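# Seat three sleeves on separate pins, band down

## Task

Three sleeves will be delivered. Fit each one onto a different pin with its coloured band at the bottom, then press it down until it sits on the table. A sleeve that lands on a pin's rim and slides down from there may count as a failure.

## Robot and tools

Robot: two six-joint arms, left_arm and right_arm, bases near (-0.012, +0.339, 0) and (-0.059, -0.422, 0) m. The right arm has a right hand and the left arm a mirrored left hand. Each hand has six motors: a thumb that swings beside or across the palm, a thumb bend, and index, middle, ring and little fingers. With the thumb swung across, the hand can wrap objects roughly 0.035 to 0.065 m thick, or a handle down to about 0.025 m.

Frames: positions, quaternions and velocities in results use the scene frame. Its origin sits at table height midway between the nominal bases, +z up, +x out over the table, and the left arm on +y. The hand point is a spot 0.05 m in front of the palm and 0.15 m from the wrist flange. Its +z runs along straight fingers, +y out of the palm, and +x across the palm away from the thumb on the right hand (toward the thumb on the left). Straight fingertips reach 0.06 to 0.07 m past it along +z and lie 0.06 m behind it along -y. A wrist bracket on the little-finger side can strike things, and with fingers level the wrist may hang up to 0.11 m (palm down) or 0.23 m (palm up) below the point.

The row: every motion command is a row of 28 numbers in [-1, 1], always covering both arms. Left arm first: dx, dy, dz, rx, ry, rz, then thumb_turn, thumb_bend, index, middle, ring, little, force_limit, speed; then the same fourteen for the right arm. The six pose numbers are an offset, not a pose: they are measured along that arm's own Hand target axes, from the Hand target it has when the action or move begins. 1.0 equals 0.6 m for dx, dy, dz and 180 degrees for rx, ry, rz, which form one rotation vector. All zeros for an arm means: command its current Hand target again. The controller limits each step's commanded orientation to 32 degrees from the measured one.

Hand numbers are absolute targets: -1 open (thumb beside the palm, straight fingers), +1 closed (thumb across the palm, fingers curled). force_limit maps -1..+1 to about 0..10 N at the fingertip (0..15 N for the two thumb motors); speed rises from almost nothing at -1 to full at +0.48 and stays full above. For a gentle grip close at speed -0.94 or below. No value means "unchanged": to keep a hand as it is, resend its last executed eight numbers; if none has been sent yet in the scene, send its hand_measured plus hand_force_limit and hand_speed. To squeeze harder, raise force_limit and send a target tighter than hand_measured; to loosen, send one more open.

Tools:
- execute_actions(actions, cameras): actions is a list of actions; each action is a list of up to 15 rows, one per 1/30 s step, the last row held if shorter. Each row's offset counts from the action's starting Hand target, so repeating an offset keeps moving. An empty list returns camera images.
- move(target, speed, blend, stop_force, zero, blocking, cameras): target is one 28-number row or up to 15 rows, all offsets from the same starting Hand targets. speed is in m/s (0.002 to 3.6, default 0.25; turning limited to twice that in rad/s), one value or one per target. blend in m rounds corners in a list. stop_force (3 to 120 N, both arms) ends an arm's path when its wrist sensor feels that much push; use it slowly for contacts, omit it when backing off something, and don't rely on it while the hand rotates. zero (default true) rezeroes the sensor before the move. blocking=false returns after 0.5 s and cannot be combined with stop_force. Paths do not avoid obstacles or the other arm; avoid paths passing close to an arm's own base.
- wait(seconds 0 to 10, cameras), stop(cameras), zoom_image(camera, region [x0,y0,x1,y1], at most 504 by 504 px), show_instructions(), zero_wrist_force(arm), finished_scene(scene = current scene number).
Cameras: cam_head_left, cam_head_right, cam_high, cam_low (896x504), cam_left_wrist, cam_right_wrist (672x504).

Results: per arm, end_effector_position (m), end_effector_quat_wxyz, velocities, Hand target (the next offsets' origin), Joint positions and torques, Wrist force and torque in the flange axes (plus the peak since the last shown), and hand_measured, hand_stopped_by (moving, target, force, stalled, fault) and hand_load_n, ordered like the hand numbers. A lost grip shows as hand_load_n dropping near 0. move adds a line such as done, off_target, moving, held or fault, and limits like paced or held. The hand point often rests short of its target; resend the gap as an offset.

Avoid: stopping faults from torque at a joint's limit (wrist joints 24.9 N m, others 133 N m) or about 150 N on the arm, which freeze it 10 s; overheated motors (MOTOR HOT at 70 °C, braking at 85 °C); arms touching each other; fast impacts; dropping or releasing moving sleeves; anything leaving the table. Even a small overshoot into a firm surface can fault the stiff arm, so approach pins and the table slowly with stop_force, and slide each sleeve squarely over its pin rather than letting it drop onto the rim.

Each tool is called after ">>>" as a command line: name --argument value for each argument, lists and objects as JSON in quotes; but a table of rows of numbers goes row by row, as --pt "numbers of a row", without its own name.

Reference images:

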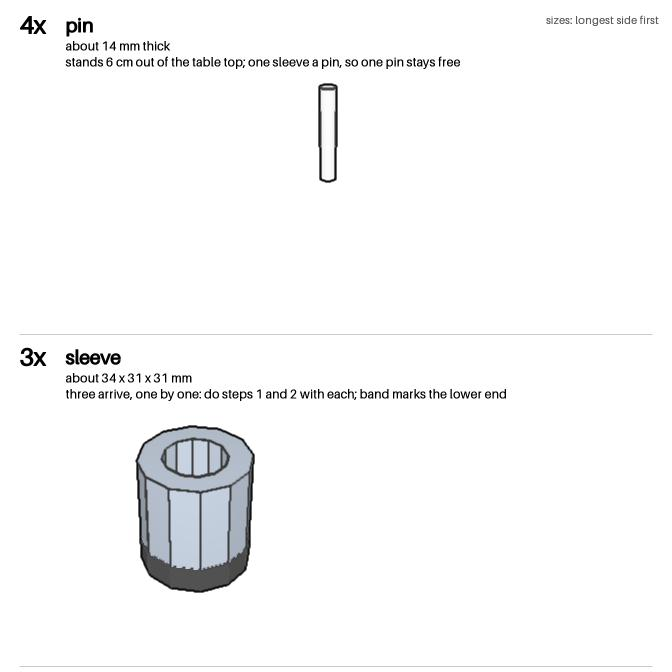

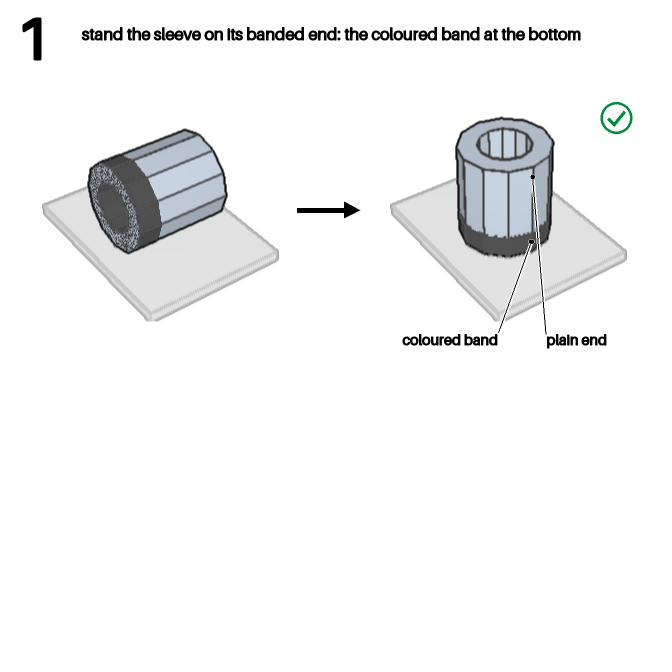

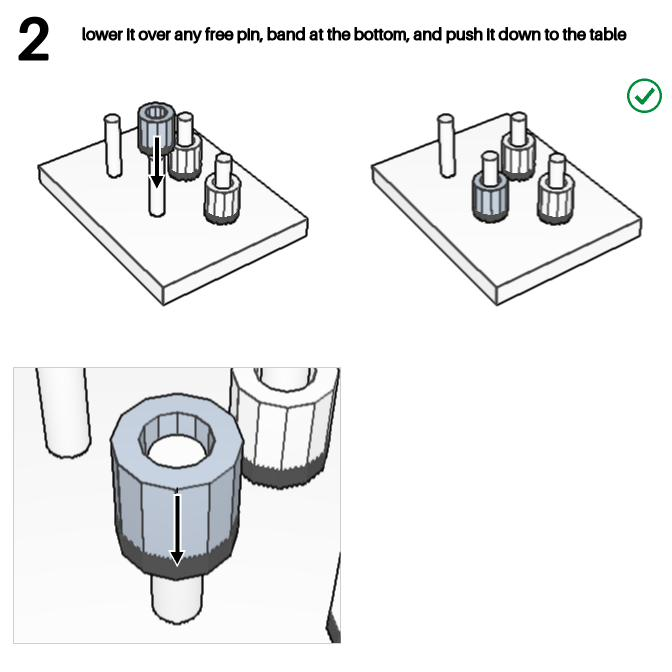

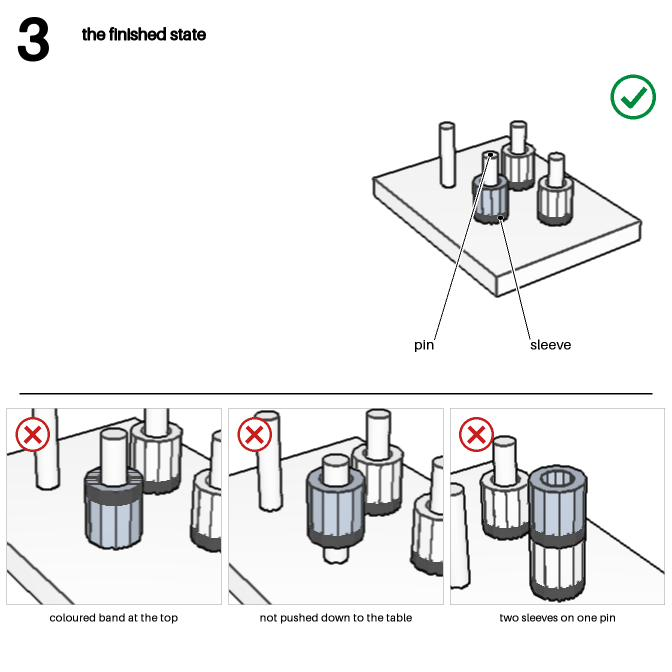

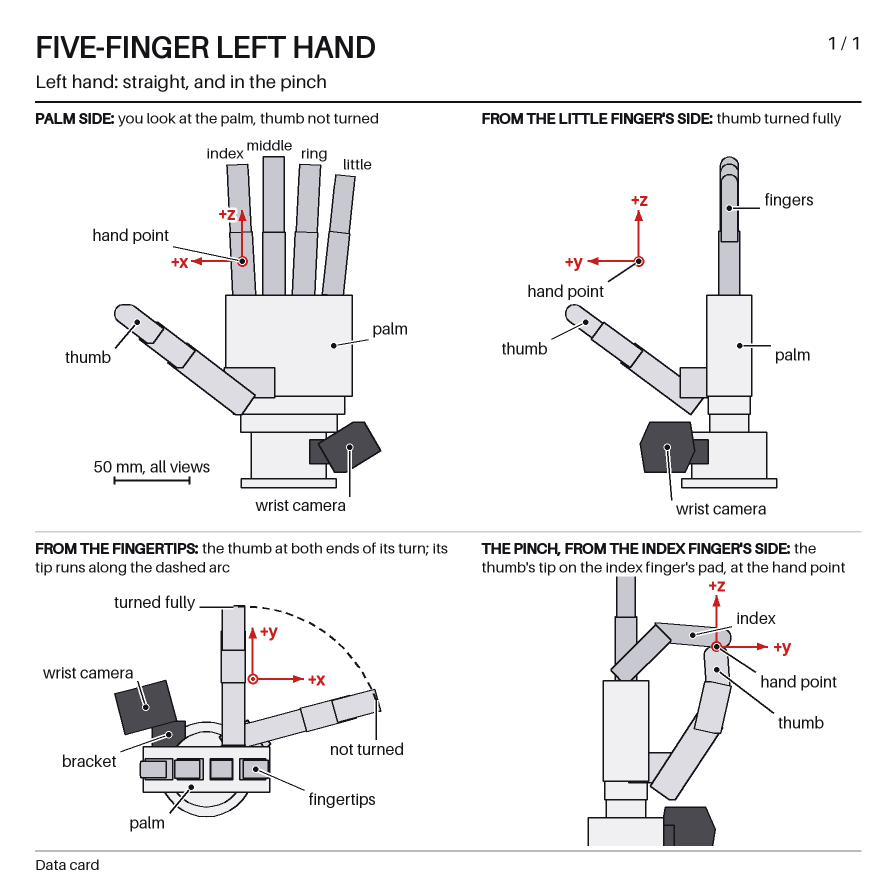

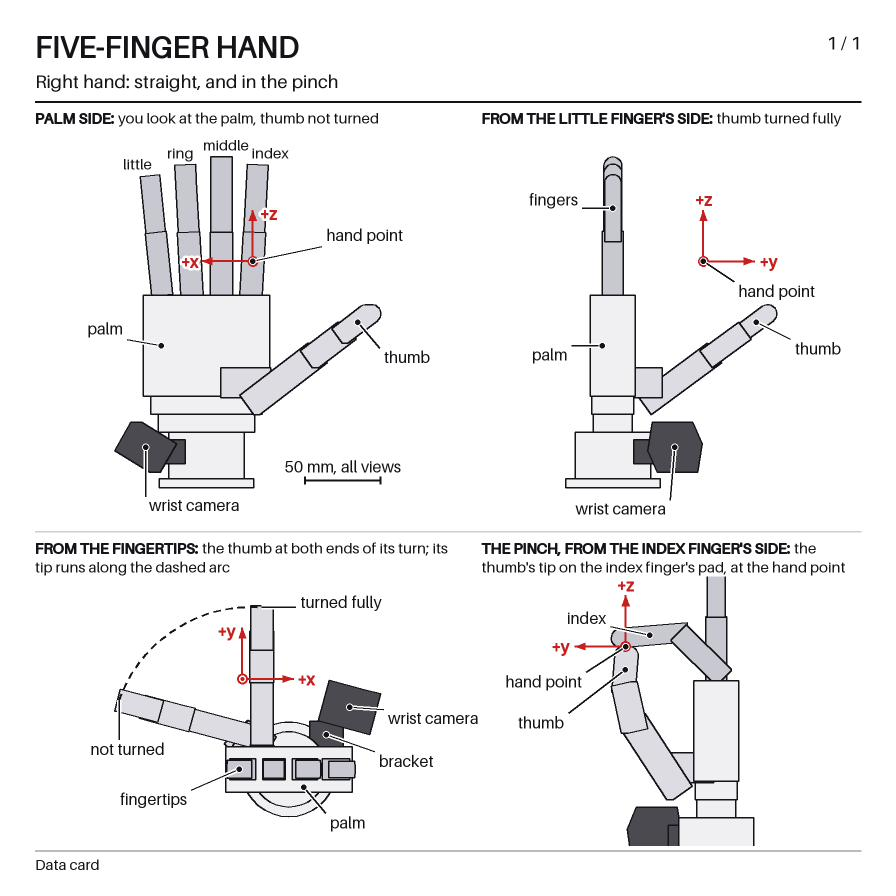

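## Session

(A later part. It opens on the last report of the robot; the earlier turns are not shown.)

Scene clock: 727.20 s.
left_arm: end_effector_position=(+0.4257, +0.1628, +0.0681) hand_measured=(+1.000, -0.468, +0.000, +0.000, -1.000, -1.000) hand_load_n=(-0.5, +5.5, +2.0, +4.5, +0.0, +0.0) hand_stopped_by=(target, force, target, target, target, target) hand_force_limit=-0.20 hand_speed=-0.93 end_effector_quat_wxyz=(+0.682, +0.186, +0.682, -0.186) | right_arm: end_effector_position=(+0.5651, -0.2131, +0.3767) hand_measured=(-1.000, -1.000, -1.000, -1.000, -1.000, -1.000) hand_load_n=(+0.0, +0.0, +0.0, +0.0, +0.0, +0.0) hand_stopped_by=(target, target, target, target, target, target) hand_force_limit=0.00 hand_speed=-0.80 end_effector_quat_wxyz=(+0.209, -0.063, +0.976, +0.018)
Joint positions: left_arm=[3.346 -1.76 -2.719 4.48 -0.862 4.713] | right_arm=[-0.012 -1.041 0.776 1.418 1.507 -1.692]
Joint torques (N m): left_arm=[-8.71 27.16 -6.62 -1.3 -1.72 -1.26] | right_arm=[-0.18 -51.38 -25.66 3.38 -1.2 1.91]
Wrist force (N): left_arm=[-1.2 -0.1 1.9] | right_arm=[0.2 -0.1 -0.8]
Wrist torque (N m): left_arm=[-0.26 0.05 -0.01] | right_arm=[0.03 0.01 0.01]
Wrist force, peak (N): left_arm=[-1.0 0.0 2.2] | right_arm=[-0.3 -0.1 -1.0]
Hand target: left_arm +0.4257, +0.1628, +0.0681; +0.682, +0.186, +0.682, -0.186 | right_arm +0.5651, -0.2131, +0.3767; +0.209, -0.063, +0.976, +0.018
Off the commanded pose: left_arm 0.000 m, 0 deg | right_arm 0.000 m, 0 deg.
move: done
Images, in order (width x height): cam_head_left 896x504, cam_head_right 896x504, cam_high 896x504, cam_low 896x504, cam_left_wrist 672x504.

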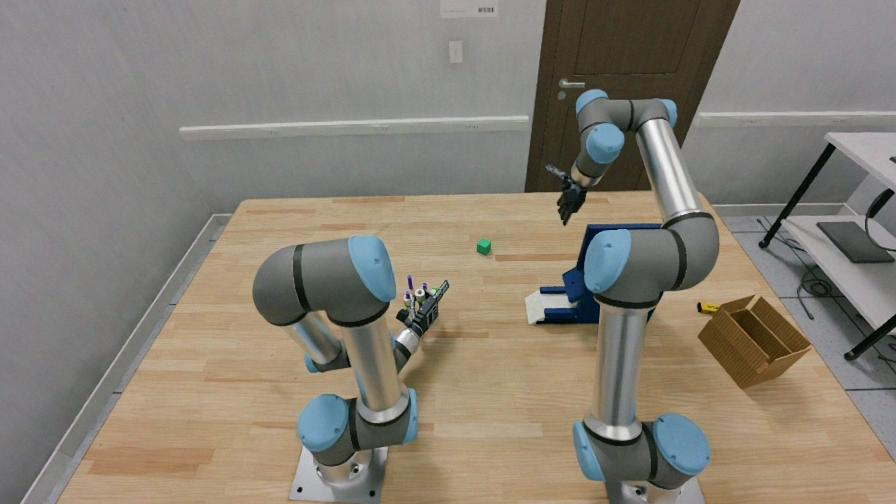

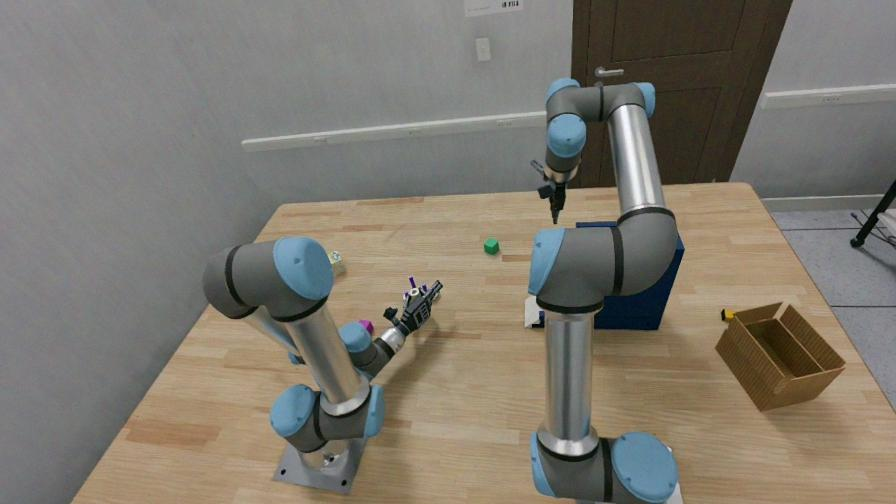

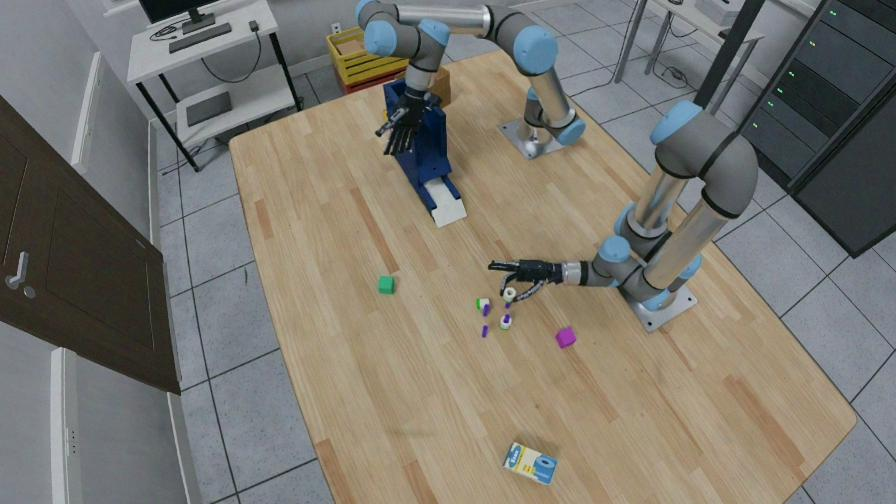

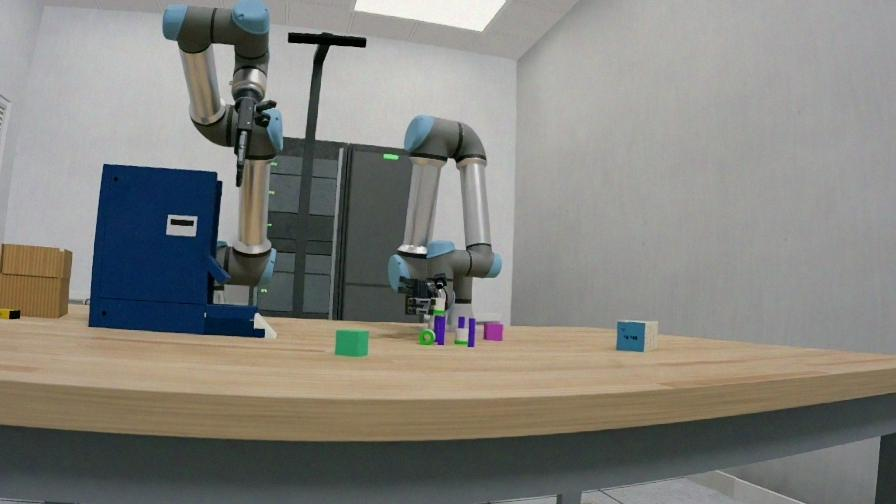

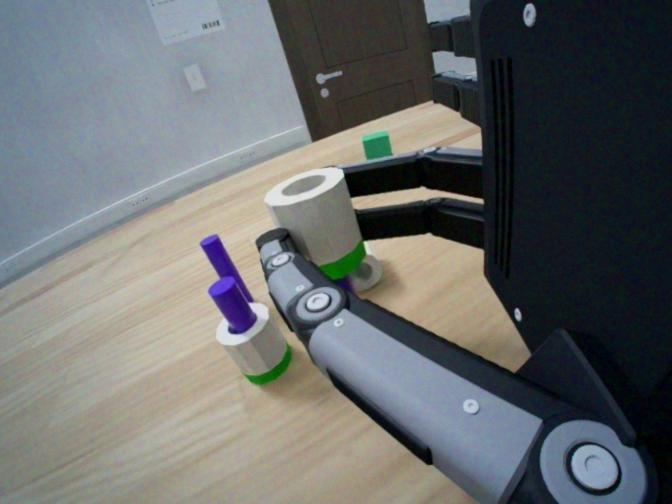

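>>> move --target '[0.0235,0,0,0,0,0,1,0.3,0,0,-1,-1,-0.2,-0.93,0,0,0,0,0,0,-1,-1,-1,-1,-1,-1,0,-0.8]' --speed 0.02 --stop_force 3.5 --cameras '["cam_low","cam_left_wrist"]'

>>> zoom_image --camera "cam_low" --region '[425, 290, 475, 350]'

>>> zoom_image --camera "cam_left_wrist" --region '[250, 150, 450, 320]'

Scene clock: 737.53 s.
left_arm: end_effector_position=(+0.4257, +0.1628, +0.0640) hand_measured=(+1.000, -0.468, +0.000, -0.002, -1.000, -1.000) hand_load_n=(+0.0, +5.0, +0.5, +5.5, +0.0, +0.0) hand_stopped_by=(target, force, target, target, target, target) hand_force_limit=-0.20 hand_speed=-0.93 end_effector_quat_wxyz=(+0.682, +0.186, +0.682, -0.186) | right_arm: end_effector_position=(+0.5651, -0.2131, +0.3767) hand_measured=(-1.000, -1.000, -1.000, -1.000, -1.000, -1.000) hand_load_n=(+0.0, +0.0, +0.0, +0.0, +0.0, +0.0) hand_stopped_by=(target, target, target, target, target, target) hand_force_limit=0.00 hand_speed=-0.80 end_effector_quat_wxyz=(+0.209, -0.063, +0.976, +0.018)
Joint positions: left_arm=[3.346 -1.782 -2.721 4.504 -0.862 4.713] | right_arm=[-0.012 -1.041 0.776 1.418 1.507 -1.692]
Joint torques (N m): left_arm=[-8.13 1.24 19.16 4.2 -1.64 -1.88] | right_arm=[-0.12 -51.62 -25.5 3.42 -1.24 1.92]
Wrist force (N): left_arm=[-1.2 -0.1 1.8] | right_arm=[-0.1 0.0 -0.9]
Wrist torque (N m): left_arm=[-0.26 0.06 -0.01] | right_arm=[0.06 0.05 -0.01]
Wrist force, peak (N): left_arm=[-7.9 -0.3 4.8] | right_arm=[-0.1 -0.3 -1.0]
Hand target: left_arm +0.4257, +0.1628, +0.0640; +0.682, +0.186, +0.682, -0.186 (not the last commanded pose) | right_arm +0.5651, -0.2131, +0.3767; +0.209, -0.063, +0.976, +0.018
Off the commanded pose: left_arm 0.010 m, 0 deg | right_arm 0.000 m, 0 deg.
move: contact (left_arm)
Images, in order (width x height): cam_low 896x504, cam_left_wrist 672x504.

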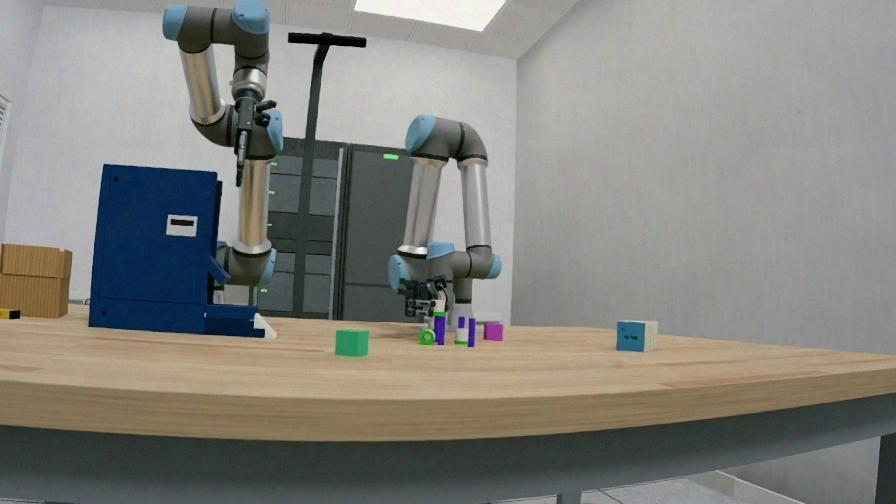

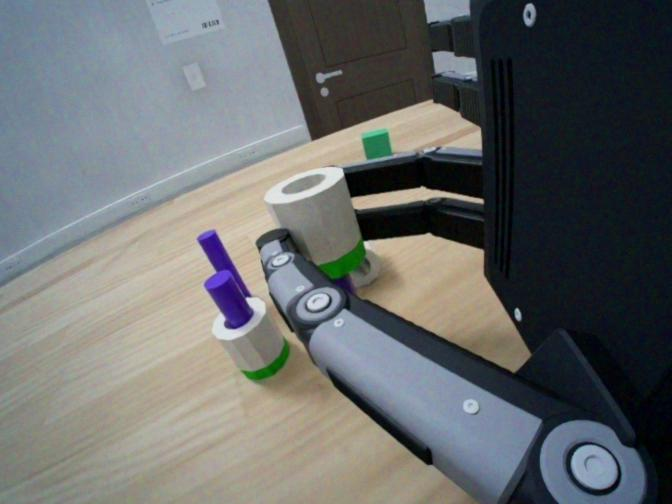

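Scaled by 8.400 from the camera's 896x504 image, which has a finer 1280x720 frame.

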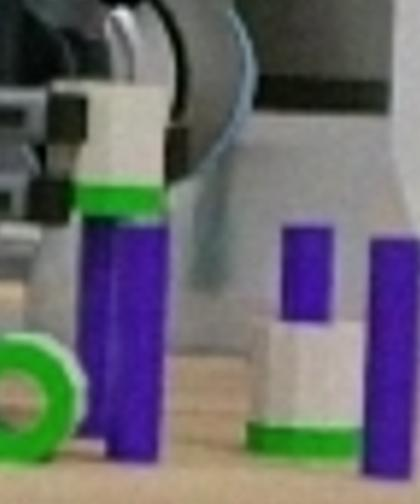

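Scaled by 2.520 from the camera's 672x504 image, which has a finer 960x720 frame.

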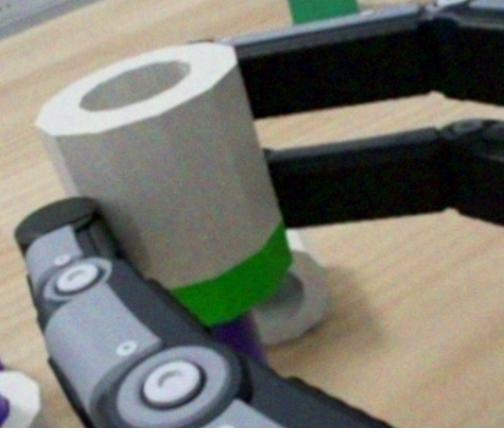

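>>> wait --seconds 0.1 --cameras '["cam_high","cam_head_left","cam_head_right"]'

>>> zoom_image --camera "cam_high" --region '[490, 275, 535, 320]'

>>> zoom_image --camera "cam_high" --region '[470, 280, 530, 340]'

>>> zoom_image --camera "cam_head_left" --region '[400, 270, 450, 320]'

>>> zoom_image --camera "cam_head_right" --region '[390, 270, 440, 320]'

Scene clock: 741.87 s.
left_arm: end_effector_position=(+0.4257, +0.1628, +0.0640) hand_measured=(+1.000, -0.468, +0.000, -0.002, -1.000, -1.000) hand_load_n=(+0.5, +5.0, +1.0, +5.5, +0.0, +0.0) hand_stopped_by=(target, force, target, target, target, target) hand_force_limit=-0.20 hand_speed=-0.93 end_effector_quat_wxyz=(+0.682, +0.186, +0.682, -0.186) | right_arm: end_effector_position=(+0.5651, -0.2131, +0.3767) hand_measured=(-1.000, -1.000, -1.000, -1.000, -1.000, -1.000) hand_load_n=(+0.0, +0.0, +0.0, +0.0, +0.0, +0.0) hand_stopped_by=(target, target, target, target, target, target) hand_force_limit=0.00 hand_speed=-0.80 end_effector_quat_wxyz=(+0.209, -0.063, +0.976, +0.018)
Joint positions: left_arm=[3.346 -1.782 -2.721 4.504 -0.862 4.713] | right_arm=[-0.012 -1.041 0.776 1.418 1.507 -1.692]
Joint torques (N m): left_arm=[-4.55 2.66 19.23 4.26 -1.57 -1.93] | right_arm=[-0.65 -51.82 -25.45 3.44 -1.1 1.93]
Wrist force (N): left_arm=[-1.1 -0.3 1.9] | right_arm=[0.1 -0.1 -0.5]
Wrist torque (N m): left_arm=[-0.30 0.07 -0.01] | right_arm=[0.03 0.03 0.00]
Wrist force, peak (N): left_arm=[-1.6 -0.3 2.2] | right_arm=[-0.3 -0.2 -0.9]
Hand target: left_arm +0.4257, +0.1628, +0.0640; +0.682, +0.186, +0.682, -0.186 (not the last commanded pose) | right_arm +0.5651, -0.2131, +0.3767; +0.209, -0.063, +0.976, +0.018
Off the commanded pose: left_arm 0.010 m, 0 deg | right_arm 0.000 m, 0 deg.
wait: 0.10 s; at rest from the start
Images, in order (width x height): cam_head_left 896x504, cam_head_right 896x504, cam_high 896x504.

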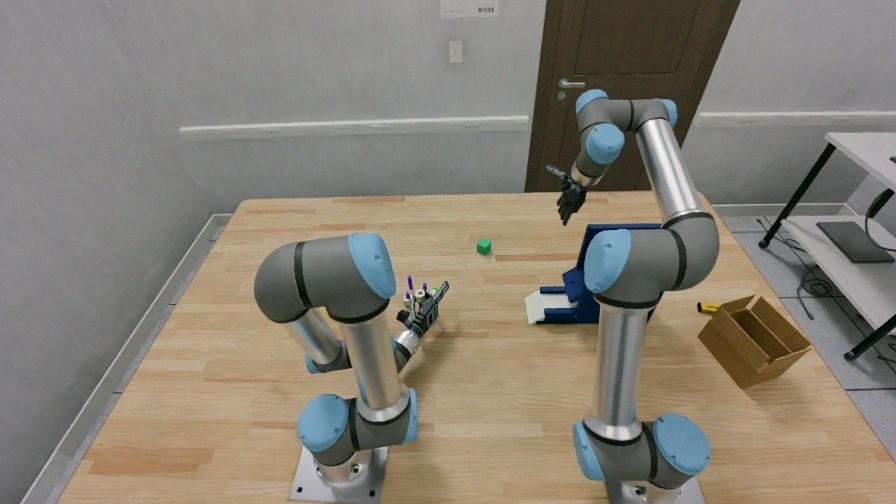

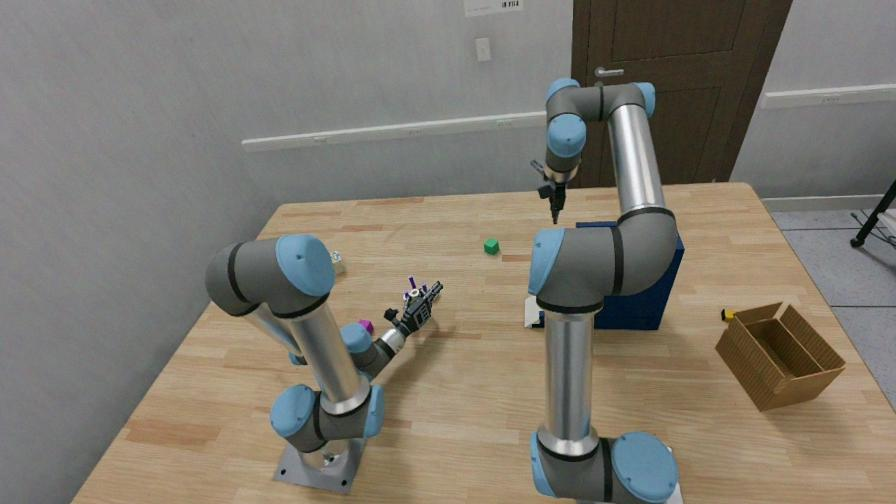

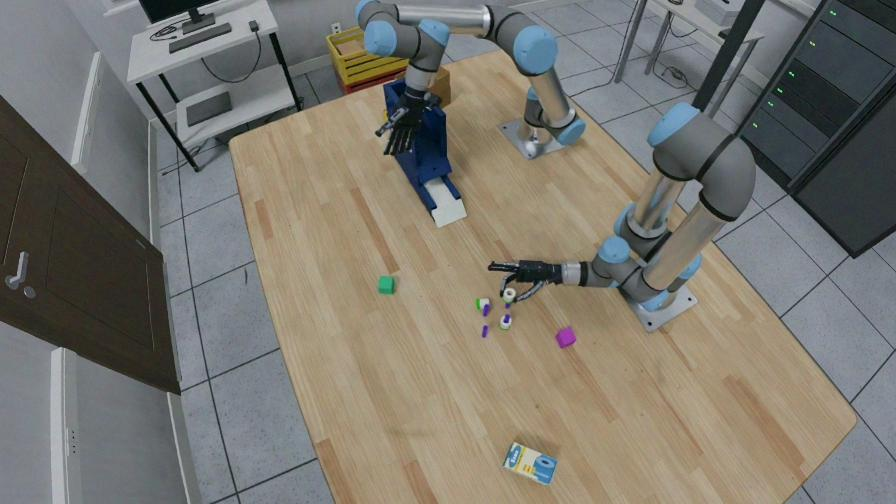

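Scaled by 11.200 from the camera's 896x504 image, which has a finer 1280x720 frame.

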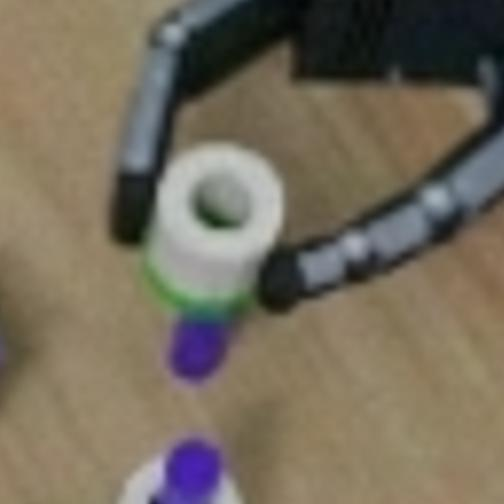

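Scaled by 8.400 from the camera's 896x504 image, which has a finer 1280x720 frame.

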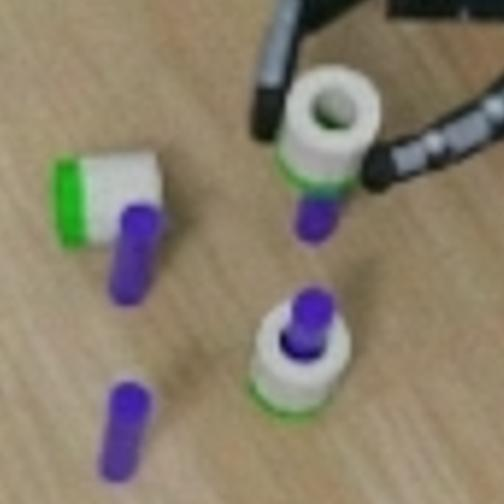

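Scaled by 10.080 from the camera's 896x504 image, which has a finer 1280x720 frame.

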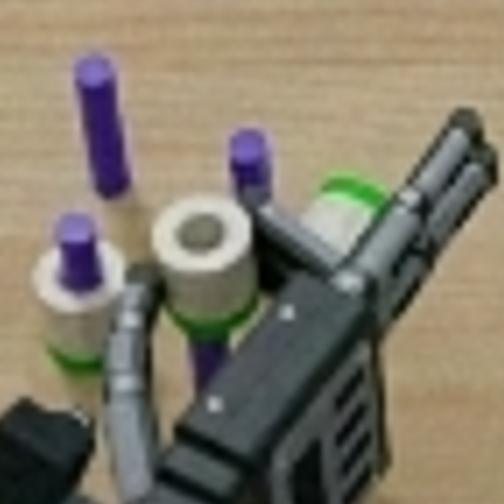

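Scaled by 10.080 from the camera's 896x504 image, which has a finer 1280x720 frame.

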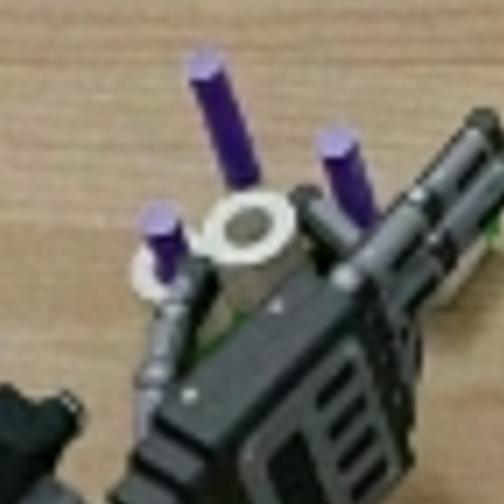

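>>> move --pt "-0.005 0 0 0 0 0 1 0.3 0 0 -1 -1 -0.2 -0.93 0 0 0 0 0 0 -1 -1 -1 -1 -1 -1 0 -0.8" --pt "-0.005 0.0004 -0.0033 0 0 0 1 0.3 0 0 -1 -1 -0.2 -0.93 0 0 0 0 0 0 -1 -1 -1 -1 -1 -1 0 -0.8" --speed 0.03

>>> move --target '[0.022,0,0,0,0,0,1,0.3,0,0,-1,-1,-0.2,-0.93,0,0,0,0,0,0,-1,-1,-1,-1,-1,-1,0,-0.8]' --speed 0.015 --stop_force 3 --cameras '["cam_low","cam_left_wrist","cam_high"]'

>>> zoom_image --camera "cam_low" --region '[425, 290, 475, 350]'

>>> zoom_image --camera "cam_left_wrist" --region '[250, 150, 450, 320]'

Scene clock: 793.43 s.
left_arm: end_effector_position=(+0.4240, +0.1640, +0.0671) hand_measured=(+1.000, -0.468, +0.000, -0.002, -1.000, -1.000) hand_load_n=(+0.0, +5.0, +1.0, +5.5, +0.0, +0.0) hand_stopped_by=(target, force, target, target, target, target) hand_force_limit=-0.20 hand_speed=-0.93 end_effector_quat_wxyz=(+0.682, +0.186, +0.682, -0.186) end_effector_velocity=(+0.001, +0.000, +0.001) end_effector_angular_velocity=(+0.002, -0.003, +0.002) | right_arm: end_effector_position=(+0.5651, -0.2131, +0.3767) hand_measured=(-1.000, -1.000, -1.000, -1.000, -1.000, -1.000) hand_load_n=(+0.0, +0.0, +0.0, +0.0, +0.0, +0.0) hand_stopped_by=(target, target, target, target, target, target) hand_force_limit=0.00 hand_speed=-0.80 end_effector_quat_wxyz=(+0.209, -0.063, +0.976, +0.018)
Joint positions: left_arm=[3.355 -1.762 -2.726 4.489 -0.853 4.713] | right_arm=[-0.012 -1.041 0.776 1.418 1.507 -1.692]
Joint velocities: left_arm=[-0.004 -0.001 0.003 0 -0.005 0.002] | right_arm=[within noise]
Joint torques (N m): left_arm=[-8.04 6.65 18.95 2.05 -1.88 -0.4] | right_arm=[-0.45 -51.7 -25.66 3.45 -1.05 1.84]
Wrist force (N): left_arm=[-1.3 -0.2 1.9] | right_arm=[-0.1 0.1 -0.8]
Wrist torque (N m): left_arm=[-0.27 0.09 -0.01] | right_arm=[0.06 0.07 -0.01]
Wrist force, peak (N): left_arm=[-1.7 -0.1 2.2] | right_arm=[-0.3 0.0 -1.1]
Hand target: left_arm +0.4241, +0.1640, +0.0670; +0.682, +0.186, +0.682, -0.186 | right_arm +0.5651, -0.2131, +0.3767; +0.209, -0.063, +0.976, +0.018
Off the commanded pose: left_arm 0.000 m, 0 deg | right_arm 0.000 m, 0 deg.
move: done

Scene clock: 794.80 s.
left_arm: end_effector_position=(+0.4242, +0.1640, +0.0637) hand_measured=(+1.000, -0.468, +0.000, -0.002, -1.000, -1.000) hand_load_n=(-1.0, +5.0, +0.5, +5.5, +0.0, +0.0) hand_stopped_by=(target, force, target, target, target, target) hand_force_limit=-0.20 hand_speed=-0.93 end_effector_quat_wxyz=(+0.683, +0.186, +0.682, -0.186) | right_arm: end_effector_position=(+0.5651, -0.2131, +0.3767) hand_measured=(-1.000, -1.000, -1.000, -1.000, -1.000, -1.000) hand_load_n=(-0.5, +0.0, +0.0, +0.0, +0.0, +0.0) hand_stopped_by=(target, target, target, target, target, target) hand_force_limit=0.00 hand_speed=-0.80 end_effector_quat_wxyz=(+0.209, -0.063, +0.976, +0.018)
Joint positions: left_arm=[3.355 -1.782 -2.727 4.51 -0.854 4.713] | right_arm=[-0.012 -1.041 0.776 1.418 1.507 -1.692]
Joint torques (N m): left_arm=[1.89 3.89 18.79 3.74 -0.94 -2.56] | right_arm=[-0.69 -52.05 -25.81 3.33 -1.03 1.9]
Wrist force (N): left_arm=[-2.9 -0.1 1.7] | right_arm=[0.0 0.0 -0.8]
Wrist torque (N m): left_arm=[-0.30 0.10 -0.01] | right_arm=[0.05 0.04 -0.01]
Wrist force, peak (N): left_arm=[-9.2 -0.4 5.2] | right_arm=[-0.1 -0.2 -1.0]
Hand target: left_arm +0.4242, +0.1641, +0.0636; +0.682, +0.186, +0.682, -0.186 (not the last commanded pose) | right_arm +0.5651, -0.2131, +0.3767; +0.209, -0.063, +0.976, +0.018
Off the commanded pose: left_arm 0.010 m, 0 deg | right_arm 0.000 m, 0 deg.
move: contact (left_arm)
Images, in order (width x height): cam_high 896x504, cam_low 896x504, cam_left_wrist 672x504.

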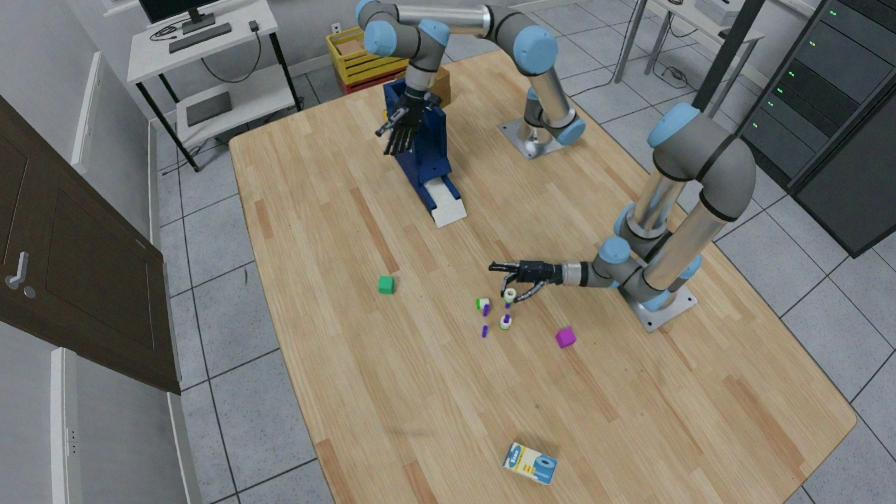

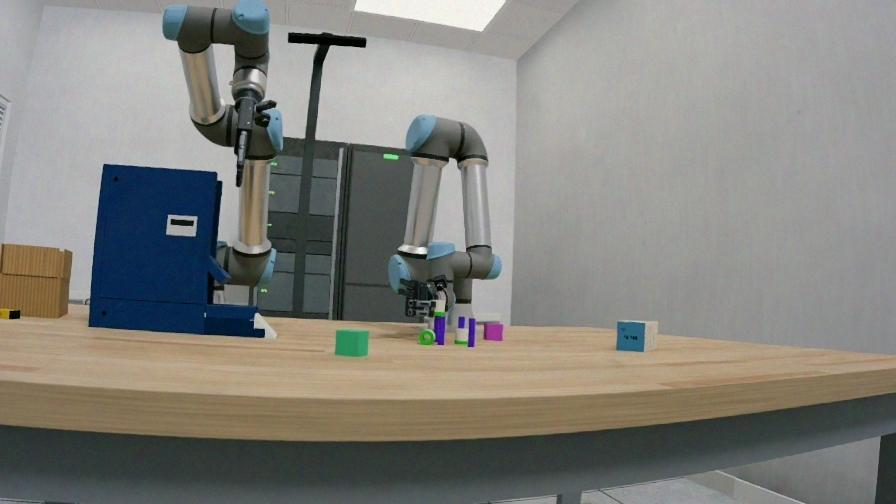

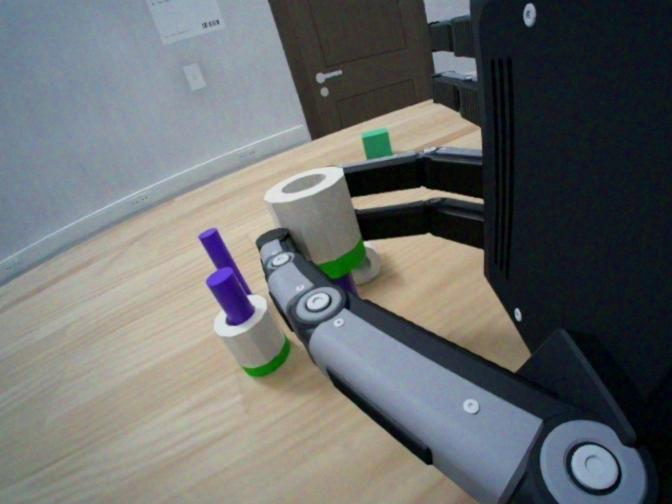

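Scaled by 8.400 from the camera's 896x504 image, which has a finer 1280x720 frame.

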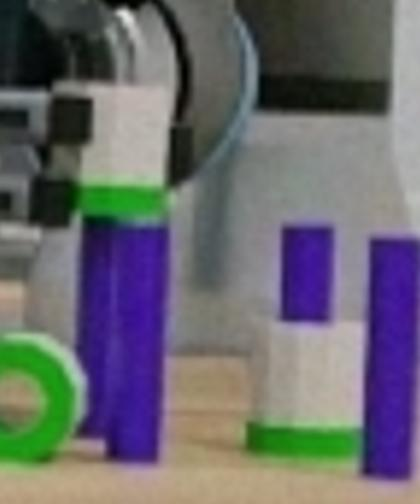

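Scaled by 2.520 from the camera's 672x504 image, which has a finer 960x720 frame.

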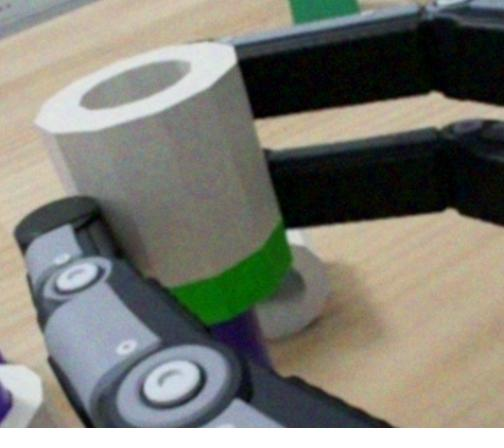

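>>> zoom_image --camera "cam_high" --region '[495, 280, 525, 310]'

>>> zoom_image --camera "cam_high" --region '[475, 315, 515, 345]'

Scaled by 16.800 from the camera's 896x504 image, which has a finer 1280x720 frame.

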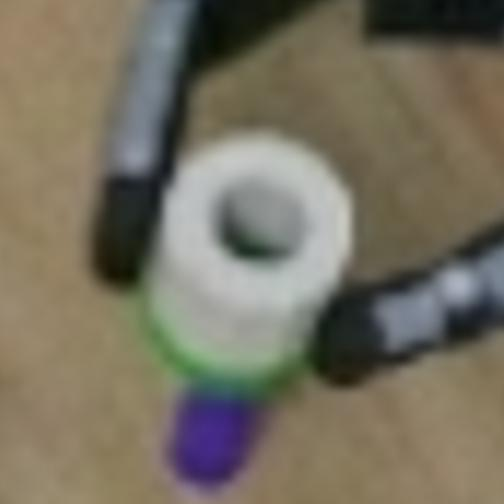

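Scaled by 12.600 from the camera's 896x504 image, which has a finer 1280x720 frame.

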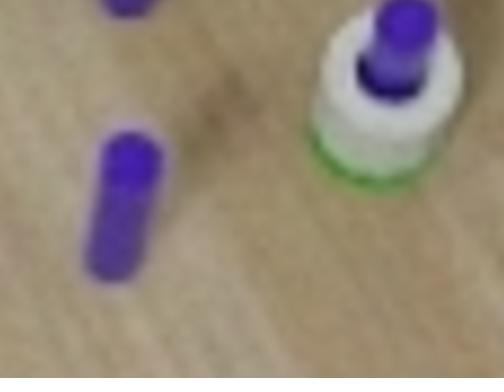

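>>> move --pt "-0.0045 0 0 0 0 0 1 0.3 0 0 -1 -1 -0.2 -0.93 0 0 0 0 0 0 -1 -1 -1 -1 -1 -1 0 -0.8" --pt "-0.0045 -0.0012 -0.0014 0 0 0 1 0.3 0 0 -1 -1 -0.2 -0.93 0 0 0 0 0 0 -1 -1 -1 -1 -1 -1 0 -0.8" --speed 0.03

>>> move --target '[0.021,0,0,0,0,0,1,0.3,0,0,-1,-1,-0.2,-0.93,0,0,0,0,0,0,-1,-1,-1,-1,-1,-1,0,-0.8]' --speed 0.01 --stop_force 3 --cameras '["cam_low","cam_left_wrist","cam_high","cam_head_left"]'

>>> zoom_image --camera "cam_low" --region '[425, 290, 475, 350]'

>>> zoom_image --camera "cam_left_wrist" --region '[250, 150, 450, 320]'

>>> zoom_image --camera "cam_head_left" --region '[405, 275, 445, 315]'

Scene clock: 827.17 s.
left_arm: end_effector_position=(+0.4231, +0.1639, +0.0664) hand_measured=(+1.000, -0.468, +0.000, -0.002, -1.000, -1.000) hand_load_n=(+0.5, +5.0, +0.5, +5.5, +0.0, +0.0) hand_stopped_by=(target, force, target, target, target, target) hand_force_limit=-0.20 hand_speed=-0.93 end_effector_quat_wxyz=(+0.683, +0.186, +0.682, -0.186) | right_arm: end_effector_position=(+0.5651, -0.2131, +0.3767) hand_measured=(-1.000, -1.000, -1.000, -1.000, -1.000, -1.000) hand_load_n=(+0.0, +0.0, +0.0, +0.0, +0.0, +0.5) hand_stopped_by=(target, target, target, target, target, target) hand_force_limit=0.00 hand_speed=-0.80 end_effector_quat_wxyz=(+0.209, -0.063, +0.976, +0.018)
Joint positions: left_arm=[3.355 -1.765 -2.729 4.495 -0.854 4.713] | right_arm=[-0.012 -1.041 0.776 1.418 1.507 -1.692]
Joint torques (N m): left_arm=[5.65 16.84 4.17 3.7 1.29 -0.97] | right_arm=[-0.82 -52.1 -24.81 3.42 -0.96 1.85]
Wrist force (N): left_arm=[-1.3 -0.3 1.9] | right_arm=[-0.3 0.1 -0.6]
Wrist torque (N m): left_arm=[-0.29 0.07 -0.02] | right_arm=[0.06 0.07 -0.01]
Wrist force, peak (N): left_arm=[-4.0 0.1 1.7] | right_arm=[-0.1 0.1 -1.1]
Hand target: left_arm +0.4231, +0.1639, +0.0663; +0.682, +0.186, +0.682, -0.186 | right_arm +0.5651, -0.2131, +0.3767; +0.209, -0.063, +0.976, +0.018
Off the commanded pose: left_arm 0.000 m, 0 deg | right_arm 0.000 m, 0 deg.
move: done

Scene clock: 828.20 s.
left_arm: end_effector_position=(+0.4231, +0.1639, +0.0635) hand_measured=(+1.000, -0.468, +0.000, -0.002, -1.000, -1.000) hand_load_n=(-1.0, +4.5, +0.5, +6.0, +0.0, +0.0) hand_stopped_by=(target, force, target, target, target, target) hand_force_limit=-0.20 hand_speed=-0.93 end_effector_quat_wxyz=(+0.682, +0.186, +0.682, -0.186) | right_arm: end_effector_position=(+0.5651, -0.2131, +0.3767) hand_measured=(-1.000, -1.000, -1.000, -1.000, -1.000, -1.000) hand_load_n=(-0.5, +0.0, +0.0, +0.0, +0.0, +0.0) hand_stopped_by=(target, target, target, target, target, target) hand_force_limit=0.00 hand_speed=-0.80 end_effector_quat_wxyz=(+0.209, -0.063, +0.976, +0.018)
Joint positions: left_arm=[3.355 -1.781 -2.73 4.512 -0.854 4.713] | right_arm=[-0.012 -1.041 0.776 1.418 1.507 -1.692]
Joint torques (N m): left_arm=[6.34 25.77 16.47 1.39 1.24 -0.82] | right_arm=[-0.39 -51.9 -25.69 3.38 -0.9 1.86]
Wrist force (N): left_arm=[-4.1 -0.1 3.7] | right_arm=[0.0 -0.2 -0.6]
Wrist torque (N m): left_arm=[-0.27 0.09 0.02] | right_arm=[0.03 0.04 -0.01]
Wrist force, peak (N): left_arm=[-8.2 -0.6 4.0] | right_arm=[-0.4 0.1 -0.9]
Hand target: left_arm +0.4231, +0.1639, +0.0636; +0.683, +0.186, +0.682, -0.186 (not the last commanded pose) | right_arm +0.5651, -0.2131, +0.3767; +0.209, -0.063, +0.976, +0.018
Off the commanded pose: left_arm 0.010 m, 0 deg | right_arm 0.000 m, 0 deg.
move: contact (left_arm)
Images, in order (width x height): cam_head_left 896x504, cam_high 896x504, cam_low 896x504, cam_left_wrist 672x504.

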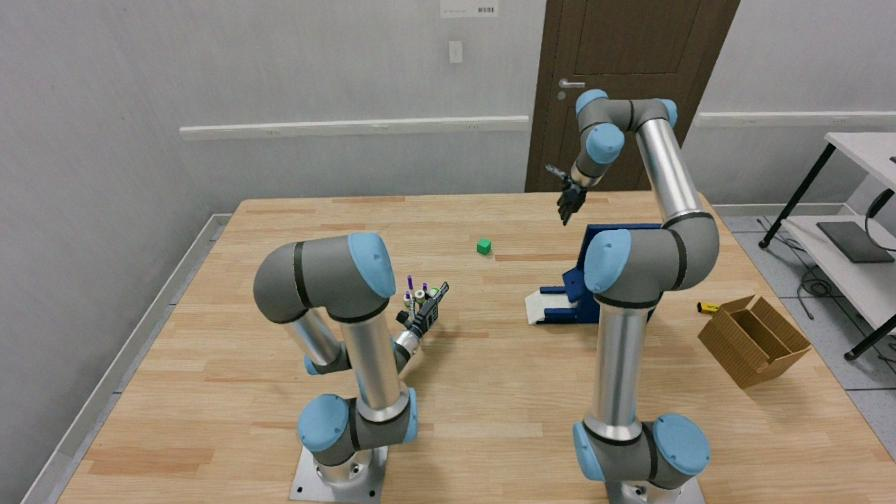

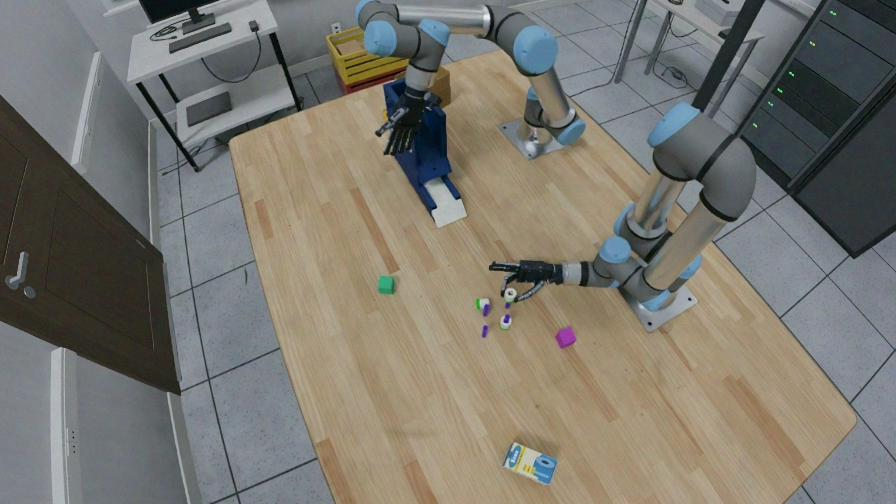

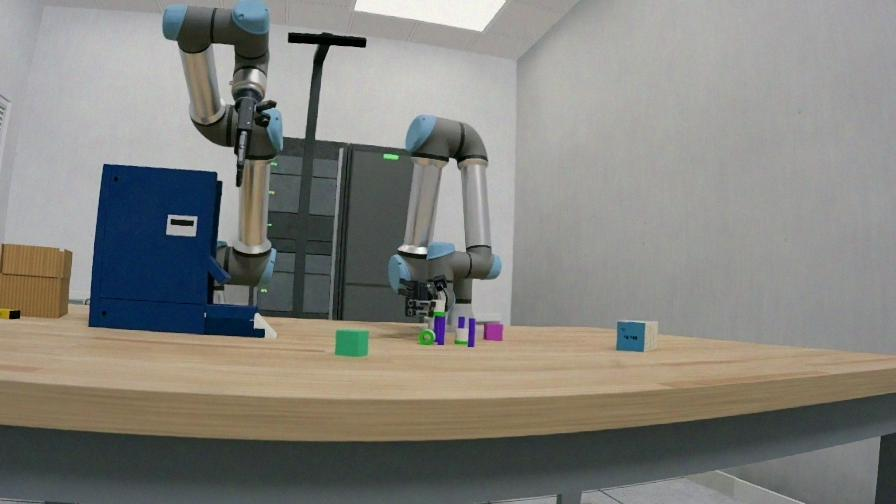

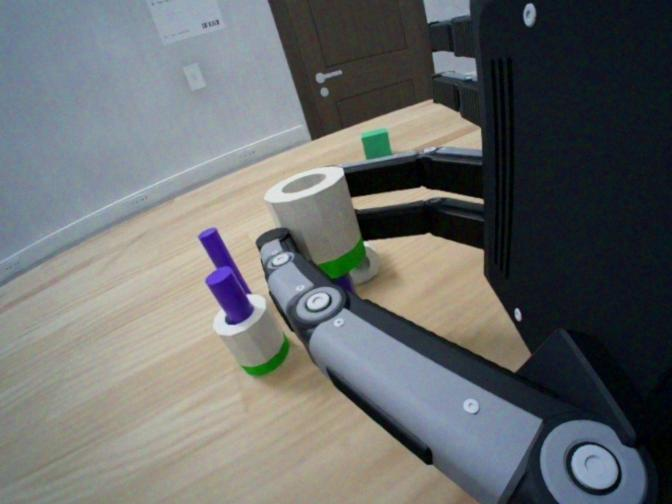

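Scaled by 8.400 from the camera's 896x504 image, which has a finer 1280x720 frame.

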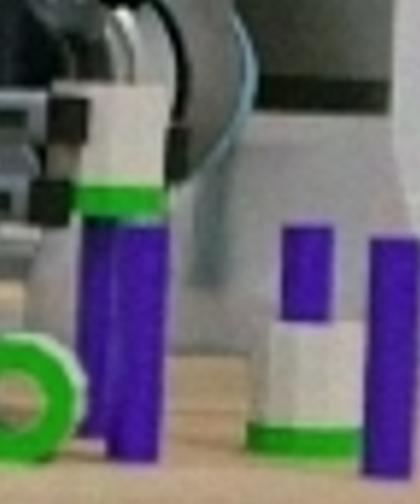

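Scaled by 2.520 from the camera's 672x504 image, which has a finer 960x720 frame.

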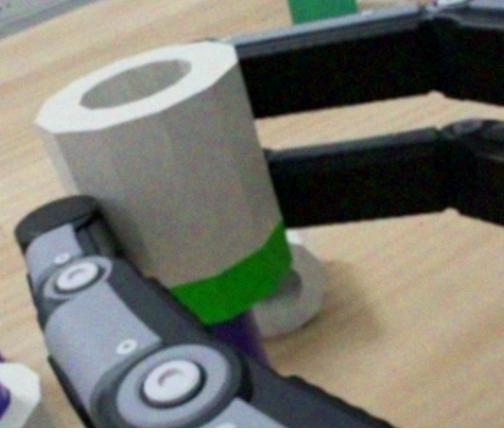

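Scaled by 12.600 from the camera's 896x504 image, which has a finer 1280x720 frame.

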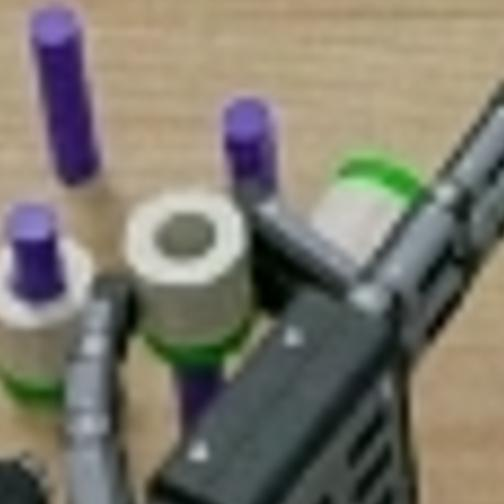

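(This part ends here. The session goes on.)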